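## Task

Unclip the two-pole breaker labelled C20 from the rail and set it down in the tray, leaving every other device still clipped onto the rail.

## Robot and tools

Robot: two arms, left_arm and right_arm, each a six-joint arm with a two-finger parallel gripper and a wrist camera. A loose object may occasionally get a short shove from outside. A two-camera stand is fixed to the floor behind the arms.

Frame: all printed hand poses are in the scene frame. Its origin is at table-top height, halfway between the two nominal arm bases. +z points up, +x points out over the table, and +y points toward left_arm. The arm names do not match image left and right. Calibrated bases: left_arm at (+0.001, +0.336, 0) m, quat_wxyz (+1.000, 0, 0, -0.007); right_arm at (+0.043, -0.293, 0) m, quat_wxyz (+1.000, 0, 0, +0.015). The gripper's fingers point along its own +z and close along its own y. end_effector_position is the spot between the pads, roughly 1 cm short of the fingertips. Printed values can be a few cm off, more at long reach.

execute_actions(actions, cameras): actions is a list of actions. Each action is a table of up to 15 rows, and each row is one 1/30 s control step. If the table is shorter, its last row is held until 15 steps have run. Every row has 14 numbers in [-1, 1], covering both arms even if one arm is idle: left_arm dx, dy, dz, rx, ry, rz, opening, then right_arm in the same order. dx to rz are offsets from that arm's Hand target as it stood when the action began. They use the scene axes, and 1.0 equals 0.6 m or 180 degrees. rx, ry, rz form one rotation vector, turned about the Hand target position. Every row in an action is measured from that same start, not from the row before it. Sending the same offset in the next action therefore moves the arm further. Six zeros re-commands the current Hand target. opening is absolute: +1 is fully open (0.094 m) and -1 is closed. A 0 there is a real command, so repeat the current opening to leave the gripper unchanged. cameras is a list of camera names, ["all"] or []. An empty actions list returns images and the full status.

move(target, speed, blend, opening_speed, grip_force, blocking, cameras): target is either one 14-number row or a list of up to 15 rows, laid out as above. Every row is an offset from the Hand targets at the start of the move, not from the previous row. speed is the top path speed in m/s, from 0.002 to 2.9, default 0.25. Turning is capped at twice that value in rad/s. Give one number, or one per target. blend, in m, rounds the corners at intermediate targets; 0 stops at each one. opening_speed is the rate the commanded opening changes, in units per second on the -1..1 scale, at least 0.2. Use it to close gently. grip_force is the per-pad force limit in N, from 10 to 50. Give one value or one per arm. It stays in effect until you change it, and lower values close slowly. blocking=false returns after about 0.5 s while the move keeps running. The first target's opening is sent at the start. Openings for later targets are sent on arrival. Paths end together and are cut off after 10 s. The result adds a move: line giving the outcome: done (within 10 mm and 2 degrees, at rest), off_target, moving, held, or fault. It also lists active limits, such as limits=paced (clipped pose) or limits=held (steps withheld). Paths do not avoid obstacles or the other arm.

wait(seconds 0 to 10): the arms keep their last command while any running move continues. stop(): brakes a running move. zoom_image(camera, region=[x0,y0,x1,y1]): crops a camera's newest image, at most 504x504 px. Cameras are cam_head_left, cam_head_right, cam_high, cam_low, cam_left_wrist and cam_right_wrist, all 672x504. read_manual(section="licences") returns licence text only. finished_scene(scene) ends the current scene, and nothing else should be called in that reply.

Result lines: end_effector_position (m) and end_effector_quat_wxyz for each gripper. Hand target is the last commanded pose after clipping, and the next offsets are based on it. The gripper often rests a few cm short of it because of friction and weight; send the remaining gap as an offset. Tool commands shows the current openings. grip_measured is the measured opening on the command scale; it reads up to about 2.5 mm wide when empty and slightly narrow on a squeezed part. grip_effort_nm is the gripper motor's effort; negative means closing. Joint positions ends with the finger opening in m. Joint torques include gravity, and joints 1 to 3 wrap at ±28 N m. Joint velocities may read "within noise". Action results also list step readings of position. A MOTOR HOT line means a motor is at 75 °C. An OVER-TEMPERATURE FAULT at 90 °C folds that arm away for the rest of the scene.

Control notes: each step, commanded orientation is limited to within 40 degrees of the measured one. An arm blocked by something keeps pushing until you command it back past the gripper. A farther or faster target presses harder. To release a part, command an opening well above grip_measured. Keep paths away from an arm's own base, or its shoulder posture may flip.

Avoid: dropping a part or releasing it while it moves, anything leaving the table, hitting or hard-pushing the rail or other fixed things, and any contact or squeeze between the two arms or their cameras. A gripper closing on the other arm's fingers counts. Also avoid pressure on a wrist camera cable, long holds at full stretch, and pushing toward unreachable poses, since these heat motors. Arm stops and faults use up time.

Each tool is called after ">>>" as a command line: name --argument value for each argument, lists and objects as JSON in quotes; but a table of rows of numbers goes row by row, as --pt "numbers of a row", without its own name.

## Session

>>> execute_actions --actions '[]' --cameras '["cam_head_left","cam_high","cam_low"]'

>>> zoom_image --camera "cam_head_left" --region '[230, 170, 400, 280]'

>>> zoom_image --camera "cam_high" --region '[290, 160, 450, 310]'

Scene clock: 0.00 s.
left_arm: end_effector_position=(+0.3955, +0.3696, +0.1244) grip_measured=+1.000 grip_effort_nm=n/a end_effector_quat_wxyz=(+0.634, -0.108, +0.759, +0.101) | right_arm: end_effector_position=(+0.4447, -0.2805, +0.1264) grip_measured=+1.000 grip_effort_nm=n/a end_effector_quat_wxyz=(+0.635, -0.006, +0.772, -0.035)
Joint positions: left_arm=[-0.073 1.58 0.331 1.06 -0.381 -0.055 0.094] | right_arm=[0.056 1.548 0.338 1.016 0.131 -0.038 0.094]
Joint velocities: within noise
Joint torques (N m): no reading
Heat: left arm: 35 °C; right arm: 30 °C.
Hand target: left_arm +0.3969, +0.3696, +0.1289; +0.639, -0.110, +0.755, +0.100 | right_arm +0.4474, -0.2803, +0.1367; +0.646, -0.005, +0.762, -0.034
Tool commands: left_gripper/opening=+1.0 right_gripper/opening=+1.0
Images, in order (width x height): cam_head_left 672x504, cam_high 672x504, cam_low 672x504.

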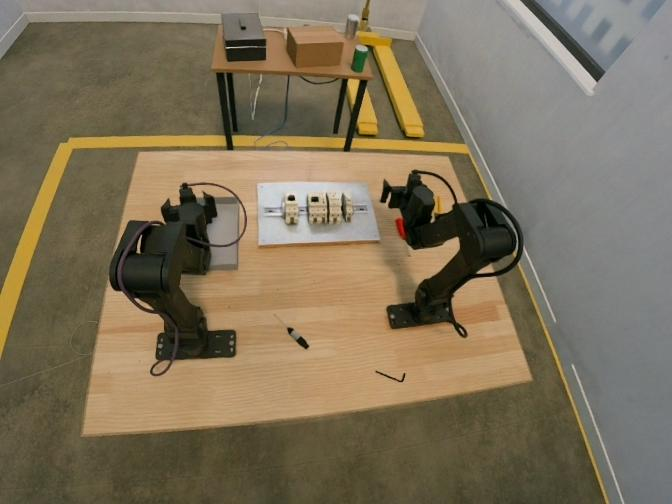

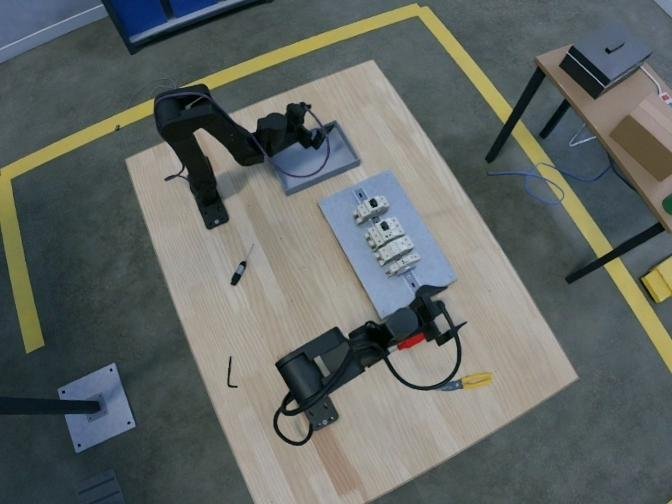

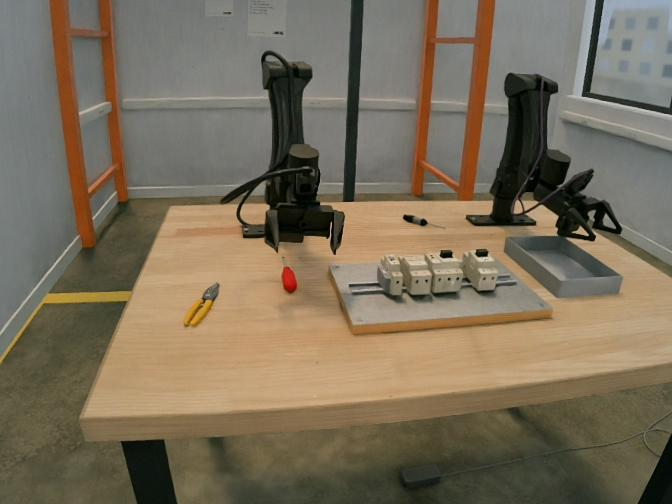

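Scaled by 2.965 from the camera's 672x504 image, which has a finer 960x720 frame.

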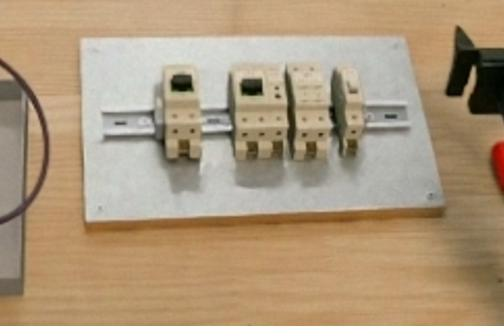

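Scaled by 3.150 from the camera's 672x504 image, which has a finer 960x720 frame.

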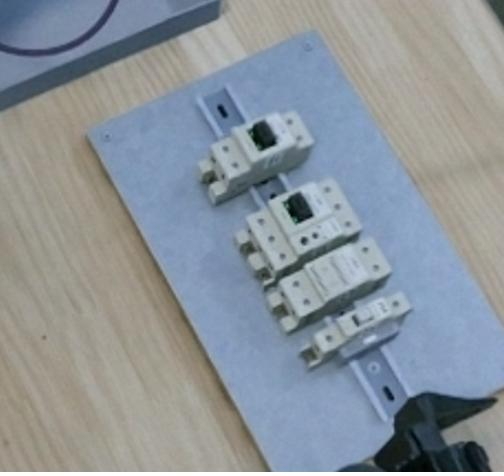

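>>> move --pt "0 0 0.15 0 0 0 0 0 0 0 0 0 0 1" --pt "-0.028 -0.49 0.12 -0.041 0.251 -0.088 0 0 0 0 0 0 0 1" --blend '[0.04,0]' --speed 0.4 --cameras '["cam_left_wrist"]'

>>> zoom_image --camera "cam_left_wrist" --region '[168, 200, 504, 504]'

Scene clock: 19.13 s.
left_arm: end_effector_position=(+0.3776, +0.0773, +0.2030) grip_measured=+0.003 grip_effort_nm=-0.13 end_effector_quat_wxyz=(+0.306, +0.003, +0.952, -0.003) | right_arm: end_effector_position=(+0.4447, -0.2805, +0.1264) grip_measured=+1.000 grip_effort_nm=0.00 end_effector_quat_wxyz=(+0.635, -0.006, +0.772, -0.035)
Joint positions: left_arm=[-0.746 1.85 1.767 -1.004 -0.408 -0.653 0.047] | right_arm=[0.056 1.548 0.338 1.016 0.131 -0.038 0.094]
Joint torques (N m): left_arm=[0.21 -7.9 8.47 0.41 -0.12 -0.09] | right_arm=[-0.03 -6.28 4.83 1.97 0.03 -0.02]
Heat: left arm: 36 °C; right arm: 33 °C.
Hand target: left_arm +0.3801, +0.0756, +0.2008; +0.300, +0.000, +0.954, +0.000 | right_arm +0.4474, -0.2803, +0.1367; +0.646, -0.005, +0.762, -0.034
Off the commanded pose: left_arm 0.004 m, 1 deg | right_arm 0.011 m, 2 deg.
move: off_target (right_arm)
Images, in order (width x height): cam_left_wrist 672x504.

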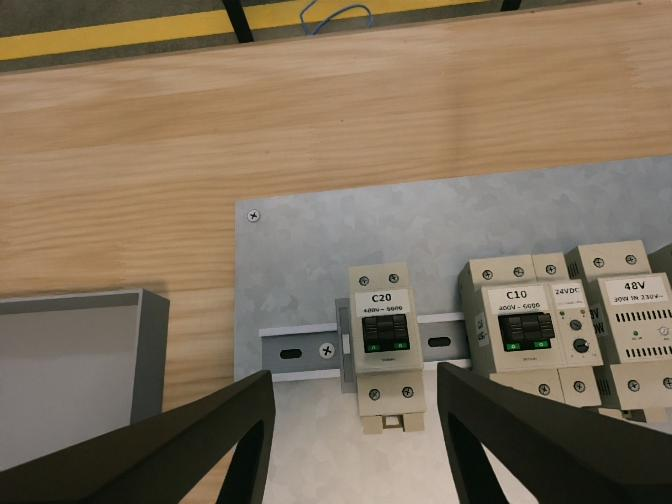

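Scaled by 1.500 from the camera's 672x504 image, which has a finer 960x720 frame.

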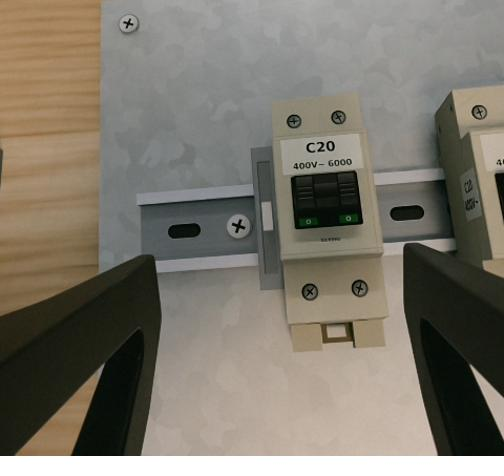

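>>> move --pt "0.055 -0.011 -0.13 0 -0.033 0.025 0.28 0 0 0 0 0 0 1" --pt "0.055 -0.011 -0.235 0 -0.033 0.025 0.28 0 0 0 0 0 0 1" --speed '[0.2,0.1]' --cameras '["cam_left_wrist","cam_low"]'

>>> zoom_image --camera "cam_low" --region '[380, 180, 560, 310]'

Scene clock: 60.53 s.
left_arm: end_effector_position=(+0.4090, +0.0648, +0.0680) grip_measured=+0.277 grip_effort_nm=0.14 end_effector_quat_wxyz=(+0.346, -0.030, +0.938, +0.003) | right_arm: end_effector_position=(+0.4447, -0.2805, +0.1264) grip_measured=+1.000 grip_effort_nm=0.00 end_effector_quat_wxyz=(+0.635, -0.006, +0.772, -0.035)
Joint positions: left_arm=[-0.746 2.005 1.389 -0.42 -0.486 -0.69 0.06] | right_arm=[0.056 1.548 0.338 1.016 0.131 -0.038 0.094]
Joint torques (N m): left_arm=[0.51 -9.33 5.72 0.82 -0.31 -0.09] | right_arm=[-0.02 -6.3 4.81 1.97 0.02 -0.02]
Heat: left arm: 37 °C; right arm: 35 °C.
Hand target: left_arm +0.4130, +0.0689, +0.0598; +0.349, -0.038, +0.936, +0.012 | right_arm +0.4474, -0.2803, +0.1367; +0.646, -0.005, +0.762, -0.034
Off the commanded pose: left_arm 0.010 m, 1 deg | right_arm 0.011 m, 2 deg.
move: off_target (right_arm)
Images, in order (width x height): cam_low 672x504, cam_left_wrist 672x504.

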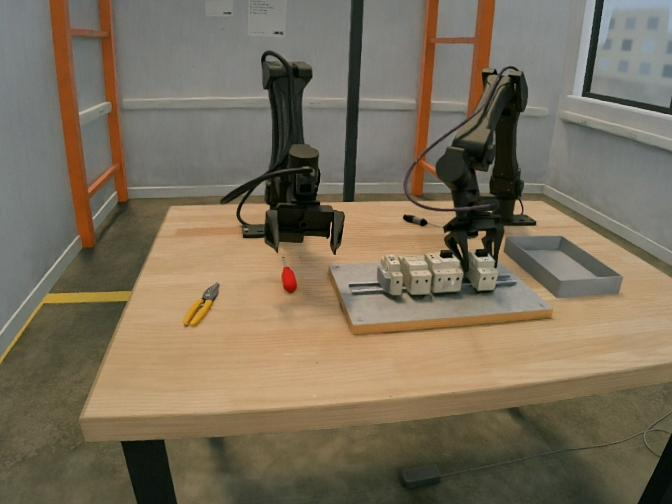

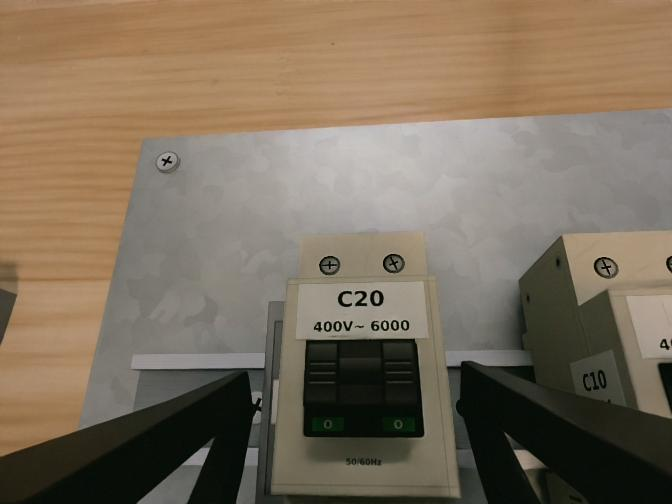

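Scaled by 2.800 from the camera's 672x504 image, which has a finer 960x720 frame.

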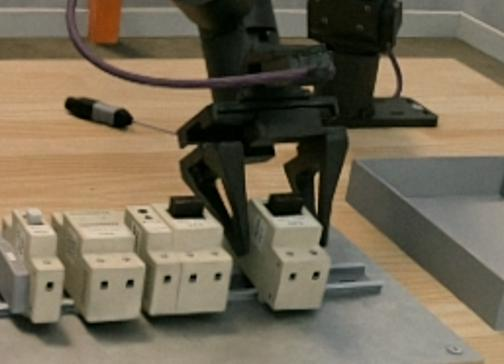

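>>> move --target '[0,0,0,0,0,0,-0.6,0,0,0,0,0,0,1]' --opening_speed 0.5 --cameras '["cam_left_wrist","cam_head_left"]'

Scene clock: 73.97 s.
left_arm: end_effector_position=(+0.4098, +0.0661, +0.0686) grip_measured=-0.038 grip_effort_nm=-1.02 end_effector_quat_wxyz=(+0.348, -0.029, +0.937, +0.007) | right_arm: end_effector_position=(+0.4447, -0.2805, +0.1264) grip_measured=+1.000 grip_effort_nm=0.00 end_effector_quat_wxyz=(+0.635, -0.006, +0.772, -0.035)
Joint positions: left_arm=[-0.745 2.005 1.389 -0.42 -0.493 -0.685 0.045] | right_arm=[0.056 1.548 0.338 1.016 0.131 -0.038 0.094]
Joint torques (N m): left_arm=[0.46 -9.17 5.82 0.85 -0.28 -0.09] | right_arm=[-0.02 -6.31 4.81 1.97 0.03 -0.02]
Heat: left arm: 38 °C; right arm: 35 °C.
Hand target: left_arm +0.4131, +0.0690, +0.0598; +0.349, -0.038, +0.936, +0.012 | right_arm +0.4474, -0.2803, +0.1367; +0.646, -0.005, +0.762, -0.034
Off the commanded pose: left_arm 0.010 m, 1 deg | right_arm 0.011 m, 2 deg.
move: off_target (right_arm)
Images, in order (width x height): cam_head_left 672x504, cam_left_wrist 672x504.

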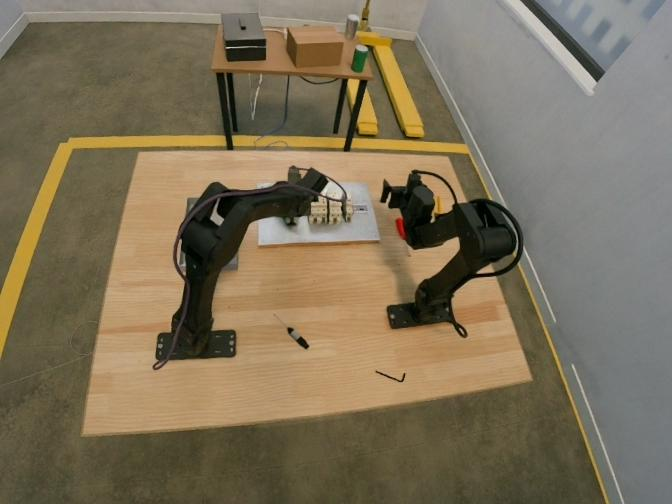

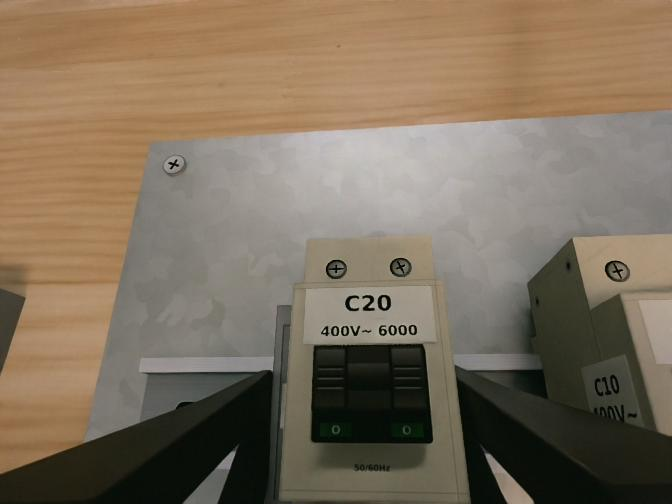

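>>> move --pt "0.028 0 0.042 -0.01 0.133 0 -0.6 0 0 0 0 0 0 1" --pt "0.025 0 0.015 -0.006 0.078 0 -0.6 0 0 0 0 0 0 1" --pt "0.083 0 0.003 -0.006 0.078 0 -0.6 0 0 0 0 0 0 1" --pt "0.09 0 0.025 -0.008 0.09 0 -0.6 0 0 0 0 0 0 1" --speed '[0.1,0.1,0.12,0.1]' --cameras '["cam_left_wrist","cam_low"]'

>>> zoom_image --camera "cam_low" --region '[380, 180, 560, 310]'

Scene clock: 96.70 s.
left_arm: end_effector_position=(+0.4163, +0.0706, +0.0680) grip_measured=-0.044 grip_effort_nm=-1.02 end_effector_quat_wxyz=(+0.138, -0.022, +0.990, +0.014) | right_arm: end_effector_position=(+0.4447, -0.2805, +0.1264) grip_measured=+1.000 grip_effort_nm=0.00 end_effector_quat_wxyz=(+0.635, -0.006, +0.772, -0.035)
Joint positions: left_arm=[-0.625 2.27 1.989 -1.085 -0.192 -0.664 0.045] | right_arm=[0.056 1.548 0.338 1.016 0.131 -0.038 0.094]
Joint torques (N m): left_arm=[2.66 -10.58 9.87 1.26 -0.73 0.1] | right_arm=[-0.03 -6.31 4.81 1.97 0.03 -0.01]
Heat: left arm: 38 °C; right arm: 36 °C.
Hand target: left_arm +0.4671, +0.0689, +0.0749; +0.213, -0.040, +0.976, +0.005 | right_arm +0.4474, -0.2803, +0.1367; +0.646, -0.005, +0.762, -0.034
Off the commanded pose: left_arm 0.051 m, 9 deg | right_arm 0.011 m, 2 deg.
move: off_target (left_arm, right_arm)
Images, in order (width x height): cam_low 672x504, cam_left_wrist 672x504.

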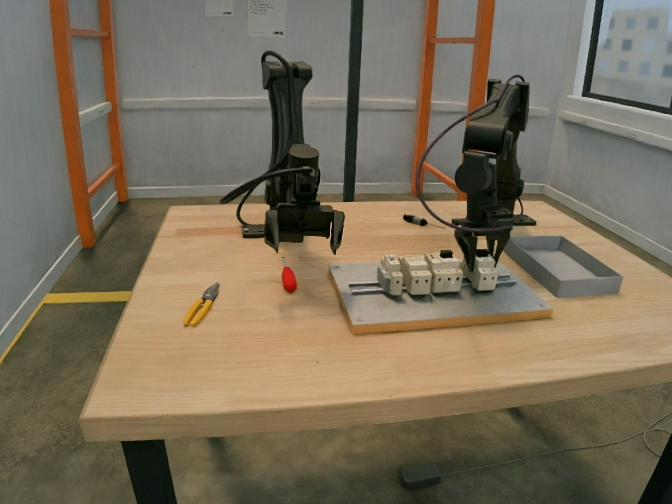

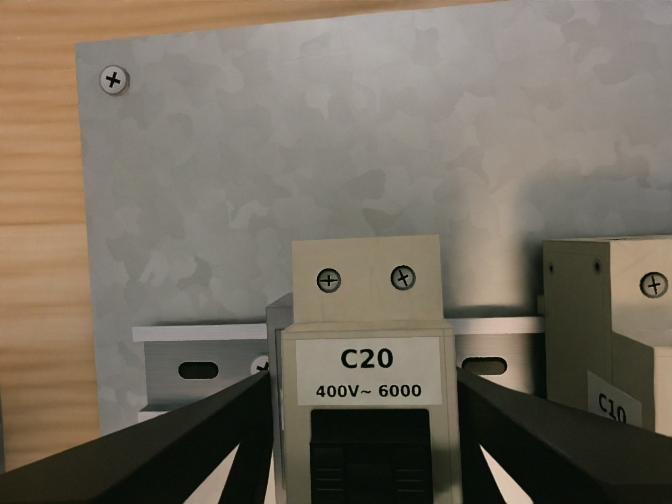

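Scaled by 2.800 from the camera's 672x504 image, which has a finer 960x720 frame.

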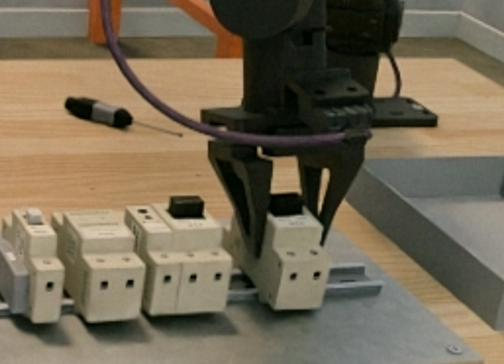

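>>> move --pt "-0.04 0 -0.015 0 -0.036 0 -0.6 0 0 0 0 0 0 1" --pt "0.01 0 -0.027 0 -0.036 0 -0.6 0 0 0 0 0 0 1" --pt "0.02 0 -0.01 0 0 0 -0.6 0 0 0 0 0 0 1" --pt "0.02 0 0.02 0 0 0 -0.6 0 0 0 0 0 0 1" --speed 0.15 --cameras '["cam_left_wrist"]'

Scene clock: 112.83 s.
left_arm: end_effector_position=(+0.4175, +0.0708, +0.0686) grip_measured=-0.044 grip_effort_nm=-1.02 end_effector_quat_wxyz=(+0.113, -0.019, +0.993, +0.018) | right_arm: end_effector_position=(+0.4447, -0.2805, +0.1264) grip_measured=+1.000 grip_effort_nm=-0.01 end_effector_quat_wxyz=(+0.635, -0.006, +0.772, -0.035)
Joint positions: left_arm=[-0.613 2.328 2.101 -1.183 -0.164 -0.654 0.045] | right_arm=[0.056 1.548 0.338 1.016 0.131 -0.038 0.094]
Joint torques (N m): left_arm=[2.65 -12.04 10.89 1.27 -0.96 0.09] | right_arm=[-0.01 -6.28 4.82 1.96 0.02 -0.02]
Heat: left arm: 40 °C; right arm: 36 °C.
Hand target: left_arm +0.4791, +0.0690, +0.0869; +0.213, -0.040, +0.976, +0.005 | right_arm +0.4474, -0.2803, +0.1367; +0.646, -0.005, +0.762, -0.034
Off the commanded pose: left_arm 0.064 m, 12 deg | right_arm 0.011 m, 2 deg.
move: off_target (left_arm, right_arm)
Images, in order (width x height): cam_left_wrist 672x504.

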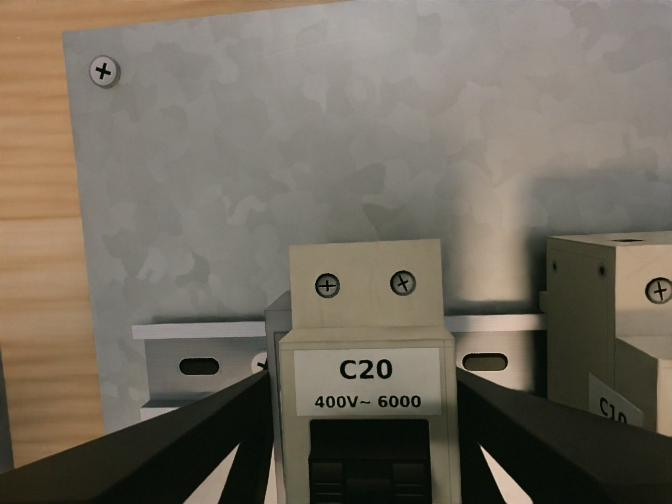

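>>> move --pt "-0.03 0 -0.045 0 -0.04 0 -0.6 0 0 0 0 0 0 1" --pt "0 0 -0.045 0 -0.03 0 -0.6 0 0 0 0 0 0 1" --pt "0 0 0.08 0 0.0 0 -0.6 0 0 0 0 0 0 1" --speed 0.15 --cameras '["cam_left_wrist","cam_low"]'

>>> zoom_image --camera "cam_low" --region '[380, 180, 560, 310]'

Scene clock: 130.70 s.
left_arm: end_effector_position=(+0.4178, +0.0710, +0.0723) grip_measured=-0.045 grip_effort_nm=-1.02 end_effector_quat_wxyz=(+0.086, -0.019, +0.996, +0.027) | right_arm: end_effector_position=(+0.4447, -0.2805, +0.1264) grip_measured=+1.000 grip_effort_nm=0.00 end_effector_quat_wxyz=(+0.635, -0.006, +0.772, -0.035)
Joint positions: left_arm=[-0.606 2.41 2.267 -1.322 -0.145 -0.652 0.045] | right_arm=[0.056 1.548 0.338 1.016 0.131 -0.038 0.094]
Joint torques (N m): left_arm=[2.11 -18.25 14.37 0.7 -1.13 0.03] | right_arm=[-0.05 -6.31 4.79 1.96 0.02 -0.03]
Heat: left arm: 42 °C; right arm: 36 °C.
Hand target: left_arm +0.4791, +0.0690, +0.1350; +0.213, -0.040, +0.976, +0.005 | right_arm +0.4474, -0.2803, +0.1367; +0.646, -0.005, +0.762, -0.034
Off the commanded pose: left_arm 0.088 m, 15 deg | right_arm 0.011 m, 2 deg.
move: off_target (left_arm, right_arm)
Images, in order (width x height): cam_low 672x504, cam_left_wrist 672x504.

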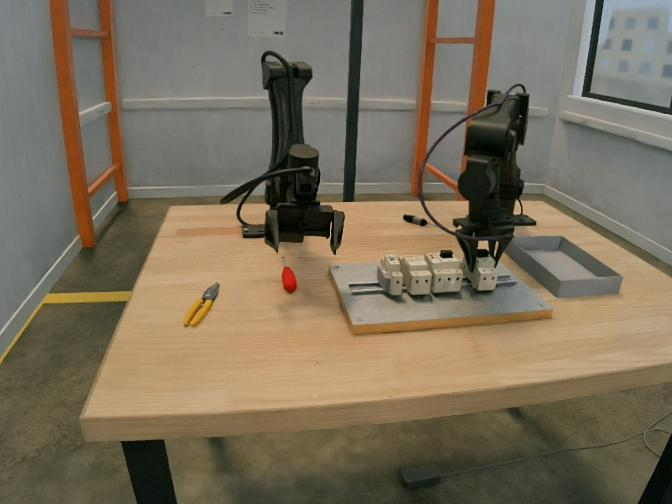

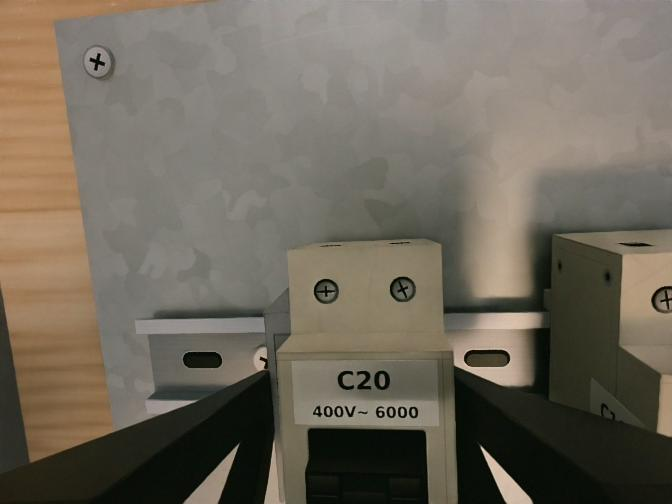

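Scaled by 2.800 from the camera's 672x504 image, which has a finer 960x720 frame.

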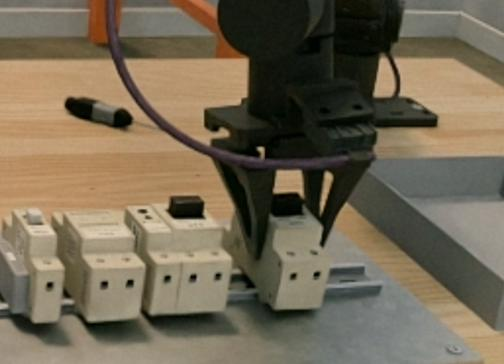

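>>> move --pt "-0.103 0.002 -0.108 0.01 0.05 0 -0.6 0 0 0 0 0 0 1" --pt "-0.103 0.002 -0.108 0.01 0.05 0 0.3 0 0 0 0 0 0 1" --pt "-0.103 0.002 0.0 0.01 0.03 0 0.3 0 0 0 0 0 0 1" --pt "-0.167 -0.012 -0.02 0.01 -0.095 0 0.15 0 0 0 0 0 0 1" --pt "-0.167 -0.012 -0.11 0.01 -0.095 0 0.15 0 0 0 0 0 0 1" --speed '[0.2,0.1,0.15,0.2,0.1]' --cameras '["cam_left_wrist","cam_low"]'

>>> zoom_image --camera "cam_low" --region '[380, 180, 560, 310]'

Scene clock: 161.53 s.
left_arm: end_effector_position=(+0.3778, +0.0612, +0.0732) grip_measured=+0.153 grip_effort_nm=-0.13 end_effector_quat_wxyz=(+0.350, -0.037, +0.936, +0.008) | right_arm: end_effector_position=(+0.4447, -0.2805, +0.1264) grip_measured=+1.000 grip_effort_nm=0.00 end_effector_quat_wxyz=(+0.635, -0.006, +0.772, -0.035)
Joint positions: left_arm=[-0.816 1.941 1.32 -0.451 -0.538 -0.77 0.054] | right_arm=[0.056 1.548 0.338 1.016 0.131 -0.038 0.094]
Joint torques (N m): left_arm=[-0.49 -9.4 5.44 0.77 -0.37 -0.03] | right_arm=[-0.02 -6.3 4.82 1.97 0.03 -0.03]
Heat: left arm: 48 °C; right arm: 37 °C.
Hand target: left_arm +0.3789, +0.0617, +0.0689; +0.356, -0.037, +0.933, +0.015 | right_arm +0.4474, -0.2803, +0.1367; +0.646, -0.005, +0.762, -0.034
Off the commanded pose: left_arm 0.004 m, 1 deg | right_arm 0.011 m, 2 deg.
move: off_target (right_arm); target 2's new opening was sent with left_arm's hand 0.005 m and 3 deg from that target; target 4's new opening was sent with left_arm's hand 0.022 m and 4 deg from that target
Images, in order (width x height): cam_low 672x504, cam_left_wrist 672x504.

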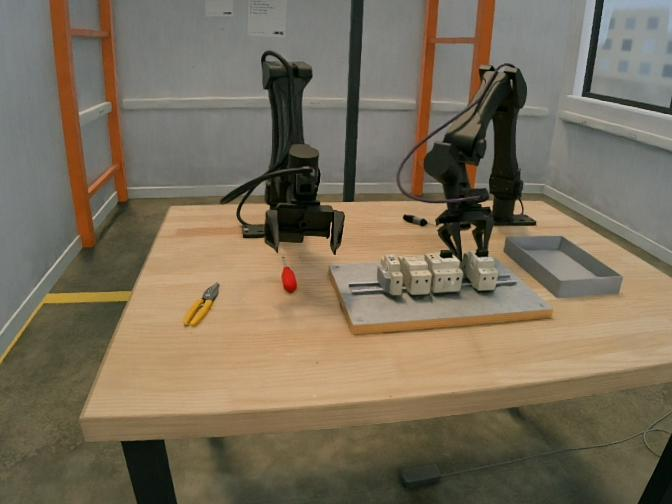

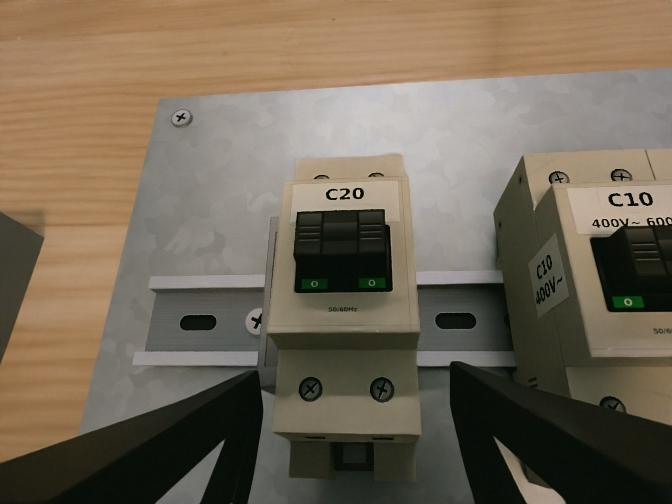

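Scaled by 2.800 from the camera's 672x504 image, which has a finer 960x720 frame.

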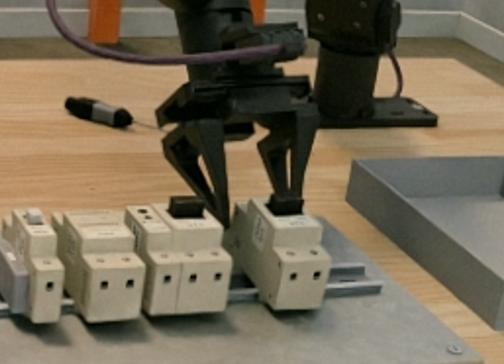

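>>> move --pt "0 0.003 -0.046 0 0 0 0.1 0 0 0 0 0 0 1" --pt "0 0.003 -0.046 0 0 0 -0.7 0 0 0 0 0 0 1" --pt "0.028 0.004 0.02 -0.01 0.15 0 -0.7 0 0 0 0 0 0 1" --speed '[0.08,0.08,0.08]' --opening_speed 0.7 --cameras '["cam_left_wrist","cam_low"]'

>>> zoom_image --camera "cam_low" --region '[380, 180, 560, 310]'

Scene clock: 189.17 s.
left_arm: end_effector_position=(+0.3990, +0.0611, +0.0908) grip_measured=-0.235 grip_effort_nm=-1.02 end_effector_quat_wxyz=(+0.151, -0.040, +0.988, -0.002) | right_arm: end_effector_position=(+0.4447, -0.2805, +0.1264) grip_measured=+1.000 grip_effort_nm=0.00 end_effector_quat_wxyz=(+0.635, -0.006, +0.772, -0.035)
Joint positions: left_arm=[-0.664 2.191 1.941 -1.088 -0.196 -0.737 0.036] | right_arm=[0.056 1.548 0.338 1.016 0.131 -0.038 0.094]
Joint torques (N m): left_arm=[0.66 -10.02 7.82 -0.08 0.09 0.02] | right_arm=[-0.03 -6.31 4.83 1.97 0.02 -0.02]
Heat: left arm: 41 °C; right arm: 37 °C.
Hand target: left_arm +0.3957, +0.0642, +0.0809; +0.128, -0.038, +0.991, +0.008 | right_arm +0.4474, -0.2803, +0.1367; +0.646, -0.005, +0.762, -0.034
Off the commanded pose: left_arm 0.011 m, 3 deg | right_arm 0.011 m, 2 deg.
move: off_target (left_arm, right_arm); target 2's new opening was sent with left_arm's hand 0.026 m and 2 deg from that target
Images, in order (width x height): cam_low 672x504, cam_left_wrist 672x504.

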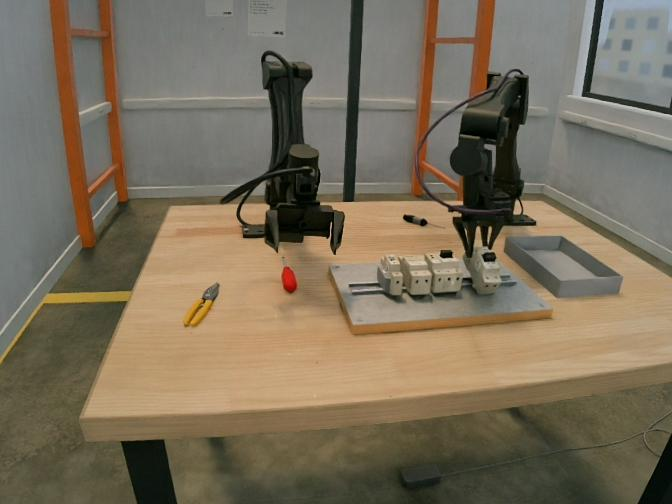

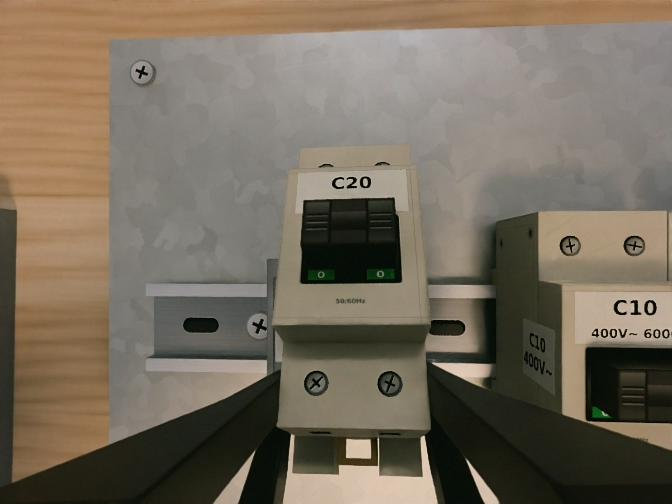

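Scaled by 2.800 from the camera's 672x504 image, which has a finer 960x720 frame.

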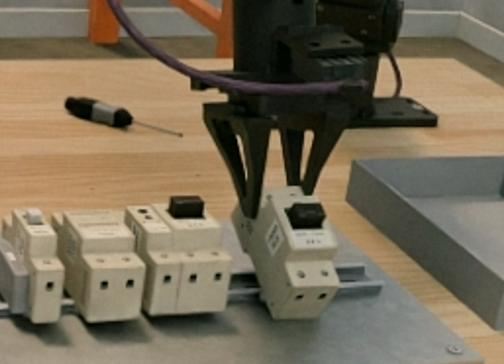

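>>> move --pt "0 0 -0.01 0.0 -0.045 0 -0.7 0 0 0 0 0 0 1" --pt "0.085 0.008 -0.02 0.0 -0.045 0 -0.7 0 0 0 0 0 0 1" --pt "0.09 0.008 0.03 0.0 -0.02 0 -0.7 0 0 0 0 0 0 1" --speed '[0.1,0.15,0.1]' --cameras '["cam_left_wrist","cam_low"]'

>>> zoom_image --camera "cam_low" --region '[380, 180, 560, 310]'

Scene clock: 204.37 s.
left_arm: end_effector_position=(+0.4436, +0.0685, +0.0993) grip_measured=-0.241 grip_effort_nm=-1.02 end_effector_quat_wxyz=(+0.156, -0.038, +0.987, +0.005) | right_arm: end_effector_position=(+0.4447, -0.2805, +0.1264) grip_measured=+1.000 grip_effort_nm=0.00 end_effector_quat_wxyz=(+0.635, -0.006, +0.772, -0.035)
Joint positions: left_arm=[-0.599 2.353 2.244 -1.216 -0.196 -0.666 0.036] | right_arm=[0.056 1.548 0.338 1.016 0.131 -0.038 0.094]
Joint torques (N m): left_arm=[0.65 -11.75 8.81 0.2 -0.12 0.03] | right_arm=[-0.02 -6.28 4.79 1.97 0.03 -0.02]
Heat: left arm: 41 °C; right arm: 37 °C.
Hand target: left_arm +0.4497, +0.0690, +0.0988; +0.159, -0.038, +0.986, +0.007 | right_arm +0.4474, -0.2803, +0.1367; +0.646, -0.005, +0.762, -0.034
Off the commanded pose: left_arm 0.006 m, 0 deg | right_arm 0.011 m, 2 deg.
move: off_target (right_arm)
Images, in order (width x height): cam_low 672x504, cam_left_wrist 672x504.

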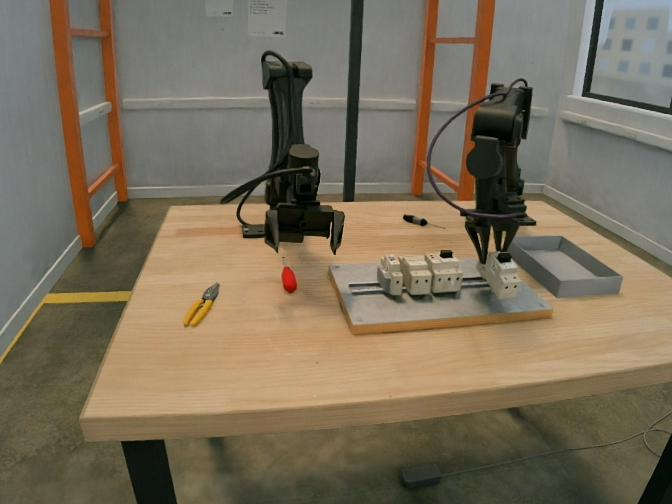

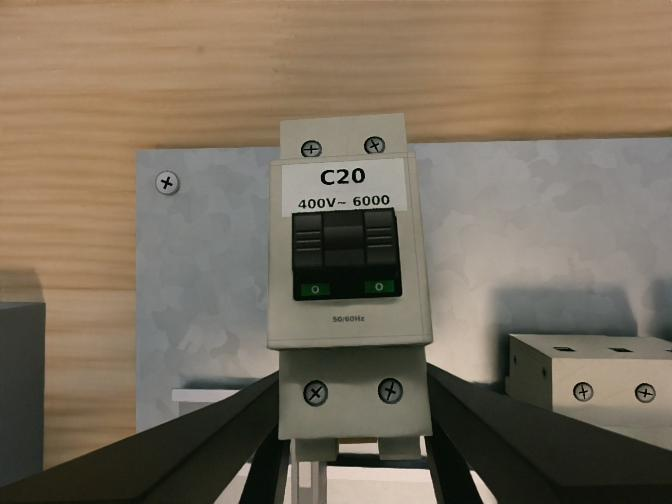

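Scaled by 2.800 from the camera's 672x504 image, which has a finer 960x720 frame.

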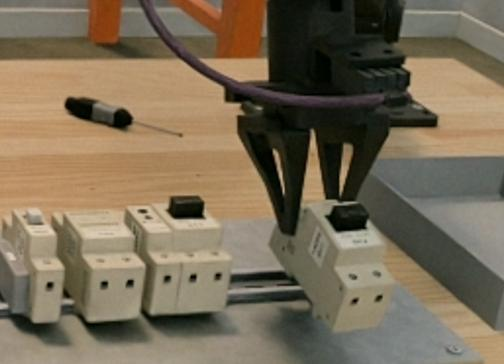

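>>> move --pt "-0.02 0 0.08 0.0 -0.07 0 -0.7 0 0 0 0 0 0 1" --pt "-0.07 0.02 0.19 0.01 -0.14 0 -0.7 0 0 0 0 0 0 1" --pt "-0.25 0.435 0.16 0.01 -0.14 -0.025 -0.7 0 0 0 0 0 0 1" --speed '[0.12,0.15,0.25]' --blend '[0.02,0.03,0]' --cameras '["cam_left_wrist","cam_low"]'

>>> zoom_image --camera "cam_low" --region '[360, 130, 660, 310]'

Scene clock: 222.00 s.
left_arm: end_effector_position=(+0.2919, +0.3294, +0.1807) grip_measured=-0.241 grip_effort_nm=-1.02 end_effector_quat_wxyz=(+0.338, +0.002, +0.941, +0.012) | right_arm: end_effector_position=(+0.4447, -0.2805, +0.1264) grip_measured=+1.000 grip_effort_nm=0.00 end_effector_quat_wxyz=(+0.635, -0.006, +0.772, -0.035)
Joint positions: left_arm=[-0.05 1.02 0.901 -0.764 -0.062 -0.038 0.036] | right_arm=[0.056 1.548 0.338 1.016 0.131 -0.038 0.094]
Joint torques (N m): left_arm=[0.79 -4.41 6.69 1.27 0.06 0.07] | right_arm=[-0.03 -6.27 4.82 1.97 0.03 -0.02]
Heat: left arm: 41 °C; right arm: 37 °C.
Hand target: left_arm +0.2997, +0.3300, +0.1949; +0.371, +0.002, +0.929, +0.008 | right_arm +0.4474, -0.2803, +0.1367; +0.646, -0.005, +0.762, -0.034
Off the commanded pose: left_arm 0.016 m, 4 deg | right_arm 0.011 m, 2 deg.
move: off_target (left_arm, right_arm)
Images, in order (width x height): cam_low 672x504, cam_left_wrist 672x504.

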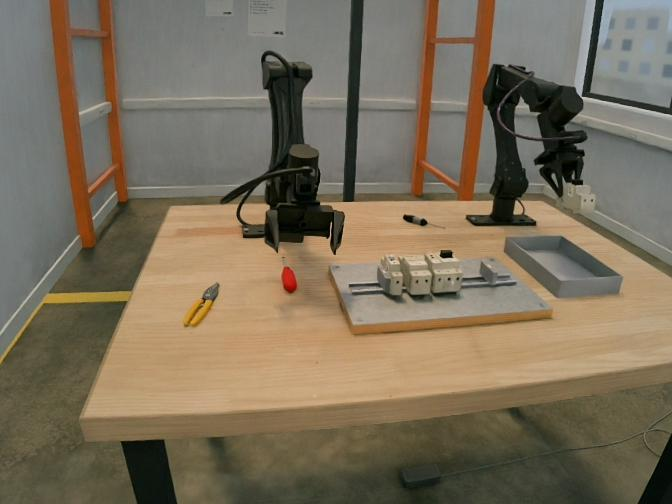

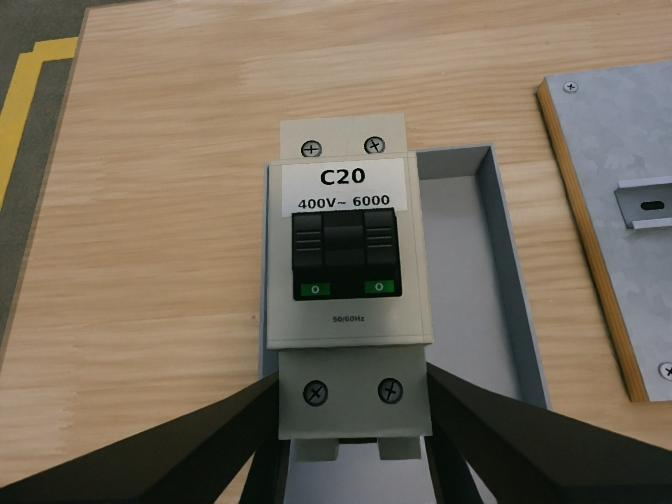

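Scaled by 1.680 from the camera's 672x504 image, which has a finer 960x720 frame.

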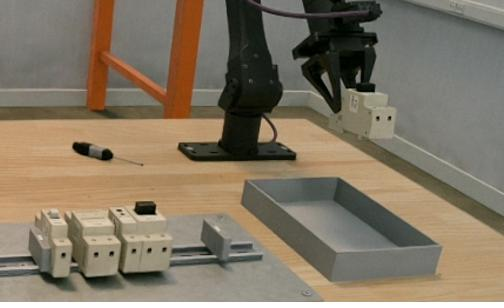

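>>> move --pt "0.015 -0.022 -0.205 0 -0.005 0 -0.7 0 0 0 0 0 0 1" --pt "0.015 -0.022 -0.26 0 -0.005 0 -0.7 0 0 0 0 0 0 1" --speed '[0.2,0.035]' --cameras '["cam_left_wrist","cam_low"]'

>>> zoom_image --camera "cam_low" --region '[480, 150, 660, 310]'

Scene clock: 245.50 s.
left_arm: end_effector_position=(+0.3122, +0.3164, +0.0468) grip_measured=-0.241 grip_effort_nm=-1.02 end_effector_quat_wxyz=(+0.386, +0.002, +0.922, +0.003) | right_arm: end_effector_position=(+0.4447, -0.2805, +0.1264) grip_measured=+1.000 grip_effort_nm=0.00 end_effector_quat_wxyz=(+0.635, -0.006, +0.772, -0.035)
Joint positions: left_arm=[-0.102 1.208 0.367 0.059 -0.088 -0.076 0.036] | right_arm=[0.056 1.548 0.338 1.016 0.131 -0.038 0.094]
Joint torques (N m): left_arm=[-0.65 -2.14 4.83 1.09 -0.13 -0.06] | right_arm=[-0.03 -6.31 4.83 1.97 0.02 -0.02]
Heat: left arm: 40 °C; right arm: 38 °C.
Hand target: left_arm +0.3086, +0.3167, +0.0389; +0.378, +0.002, +0.926, +0.008 | right_arm +0.4474, -0.2803, +0.1367; +0.646, -0.005, +0.762, -0.034
Off the commanded pose: left_arm 0.009 m, 1 deg | right_arm 0.011 m, 2 deg.
move: off_target (right_arm)
Images, in order (width x height): cam_low 672x504, cam_left_wrist 672x504.

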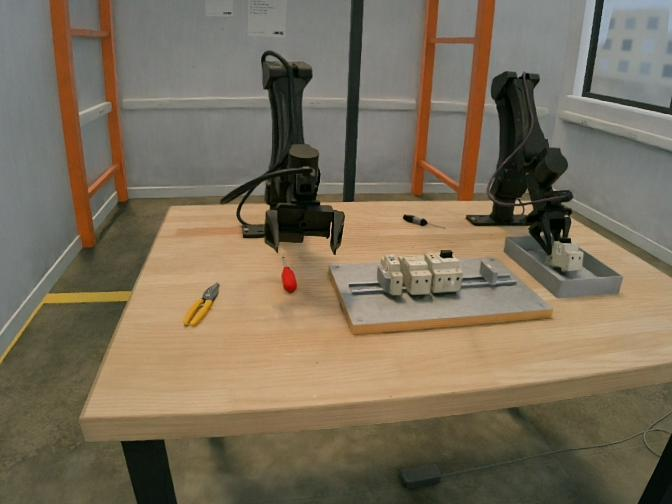

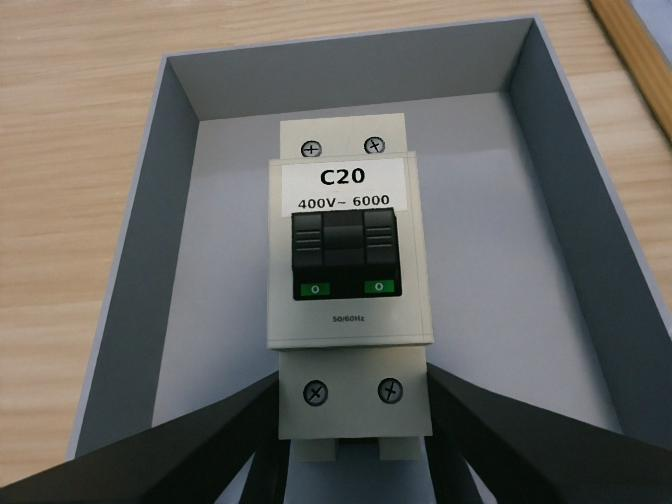

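Scaled by 2.800 from the camera's 672x504 image, which has a finer 960x720 frame.

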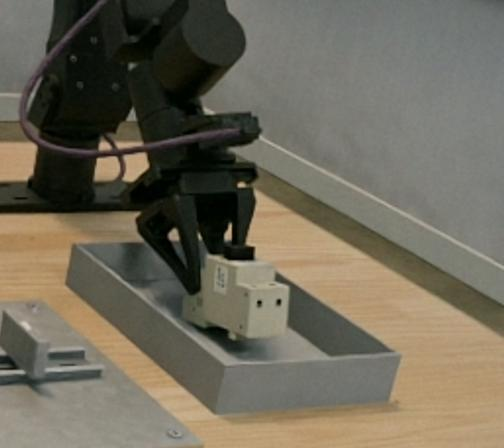

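>>> move --pt "0 0 -0.015 0 0.03 0 -0.7 0 0 0 0 0 0 1" --pt "0 0 -0.015 0 0.03 0 0.1 0 0 0 0 0 0 1" --pt "-0.01 0 0.22 0 0.03 0 0.1 0 0 0 0 0 0 1" --speed '[0.03,0.05,0.15]' --opening_speed 0.7 --cameras '["cam_low","cam_left_wrist"]'

Scene clock: 266.73 s.
left_arm: end_effector_position=(+0.3024, +0.3175, +0.1589) grip_measured=+0.097 grip_effort_nm=0.14 end_effector_quat_wxyz=(+0.324, +0.004, +0.946, +0.010) | right_arm: end_effector_position=(+0.4447, -0.2805, +0.1264) grip_measured=+1.000 grip_effort_nm=0.00 end_effector_quat_wxyz=(+0.635, -0.006, +0.772, -0.035)
Joint positions: left_arm=[-0.102 1.089 0.868 -0.695 -0.088 -0.079 0.052] | right_arm=[0.056 1.548 0.338 1.016 0.131 -0.038 0.094]
Joint torques (N m): left_arm=[-0.27 -4.46 8.46 0.67 0.01 -0.09] | right_arm=[-0.03 -6.3 4.81 1.97 0.02 -0.02]
Heat: left arm: 39 °C; right arm: 38 °C.
Hand target: left_arm +0.3026, +0.3168, +0.1708; +0.334, +0.002, +0.942, +0.008 | right_arm +0.4474, -0.2803, +0.1367; +0.646, -0.005, +0.762, -0.034
Off the commanded pose: left_arm 0.012 m, 1 deg | right_arm 0.011 m, 2 deg.
move: off_target (left_arm, right_arm); target 2's new opening was sent with left_arm's hand 0.019 m and 5 deg from that target
Images, in order (width x height): cam_low 672x504, cam_left_wrist 672x504.

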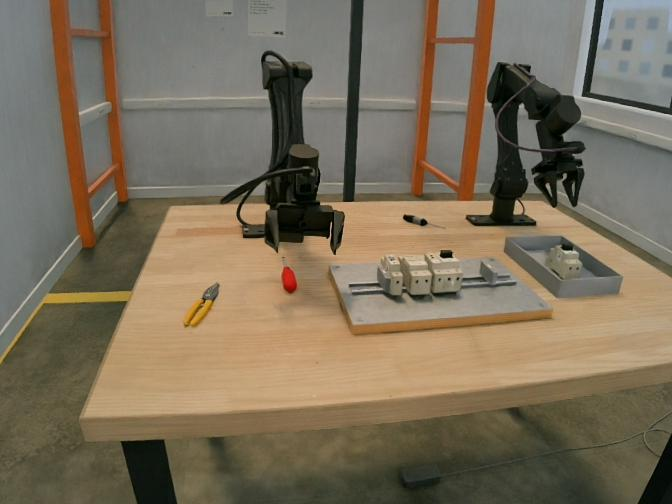

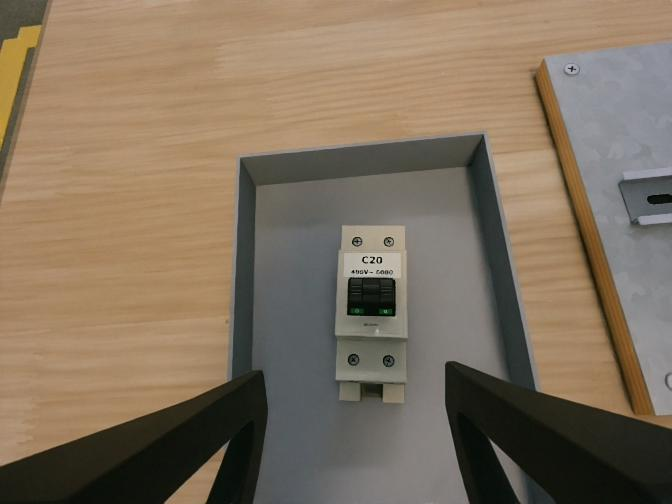

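>>> finished_scene --scene 3

The scene is finished: the task was done.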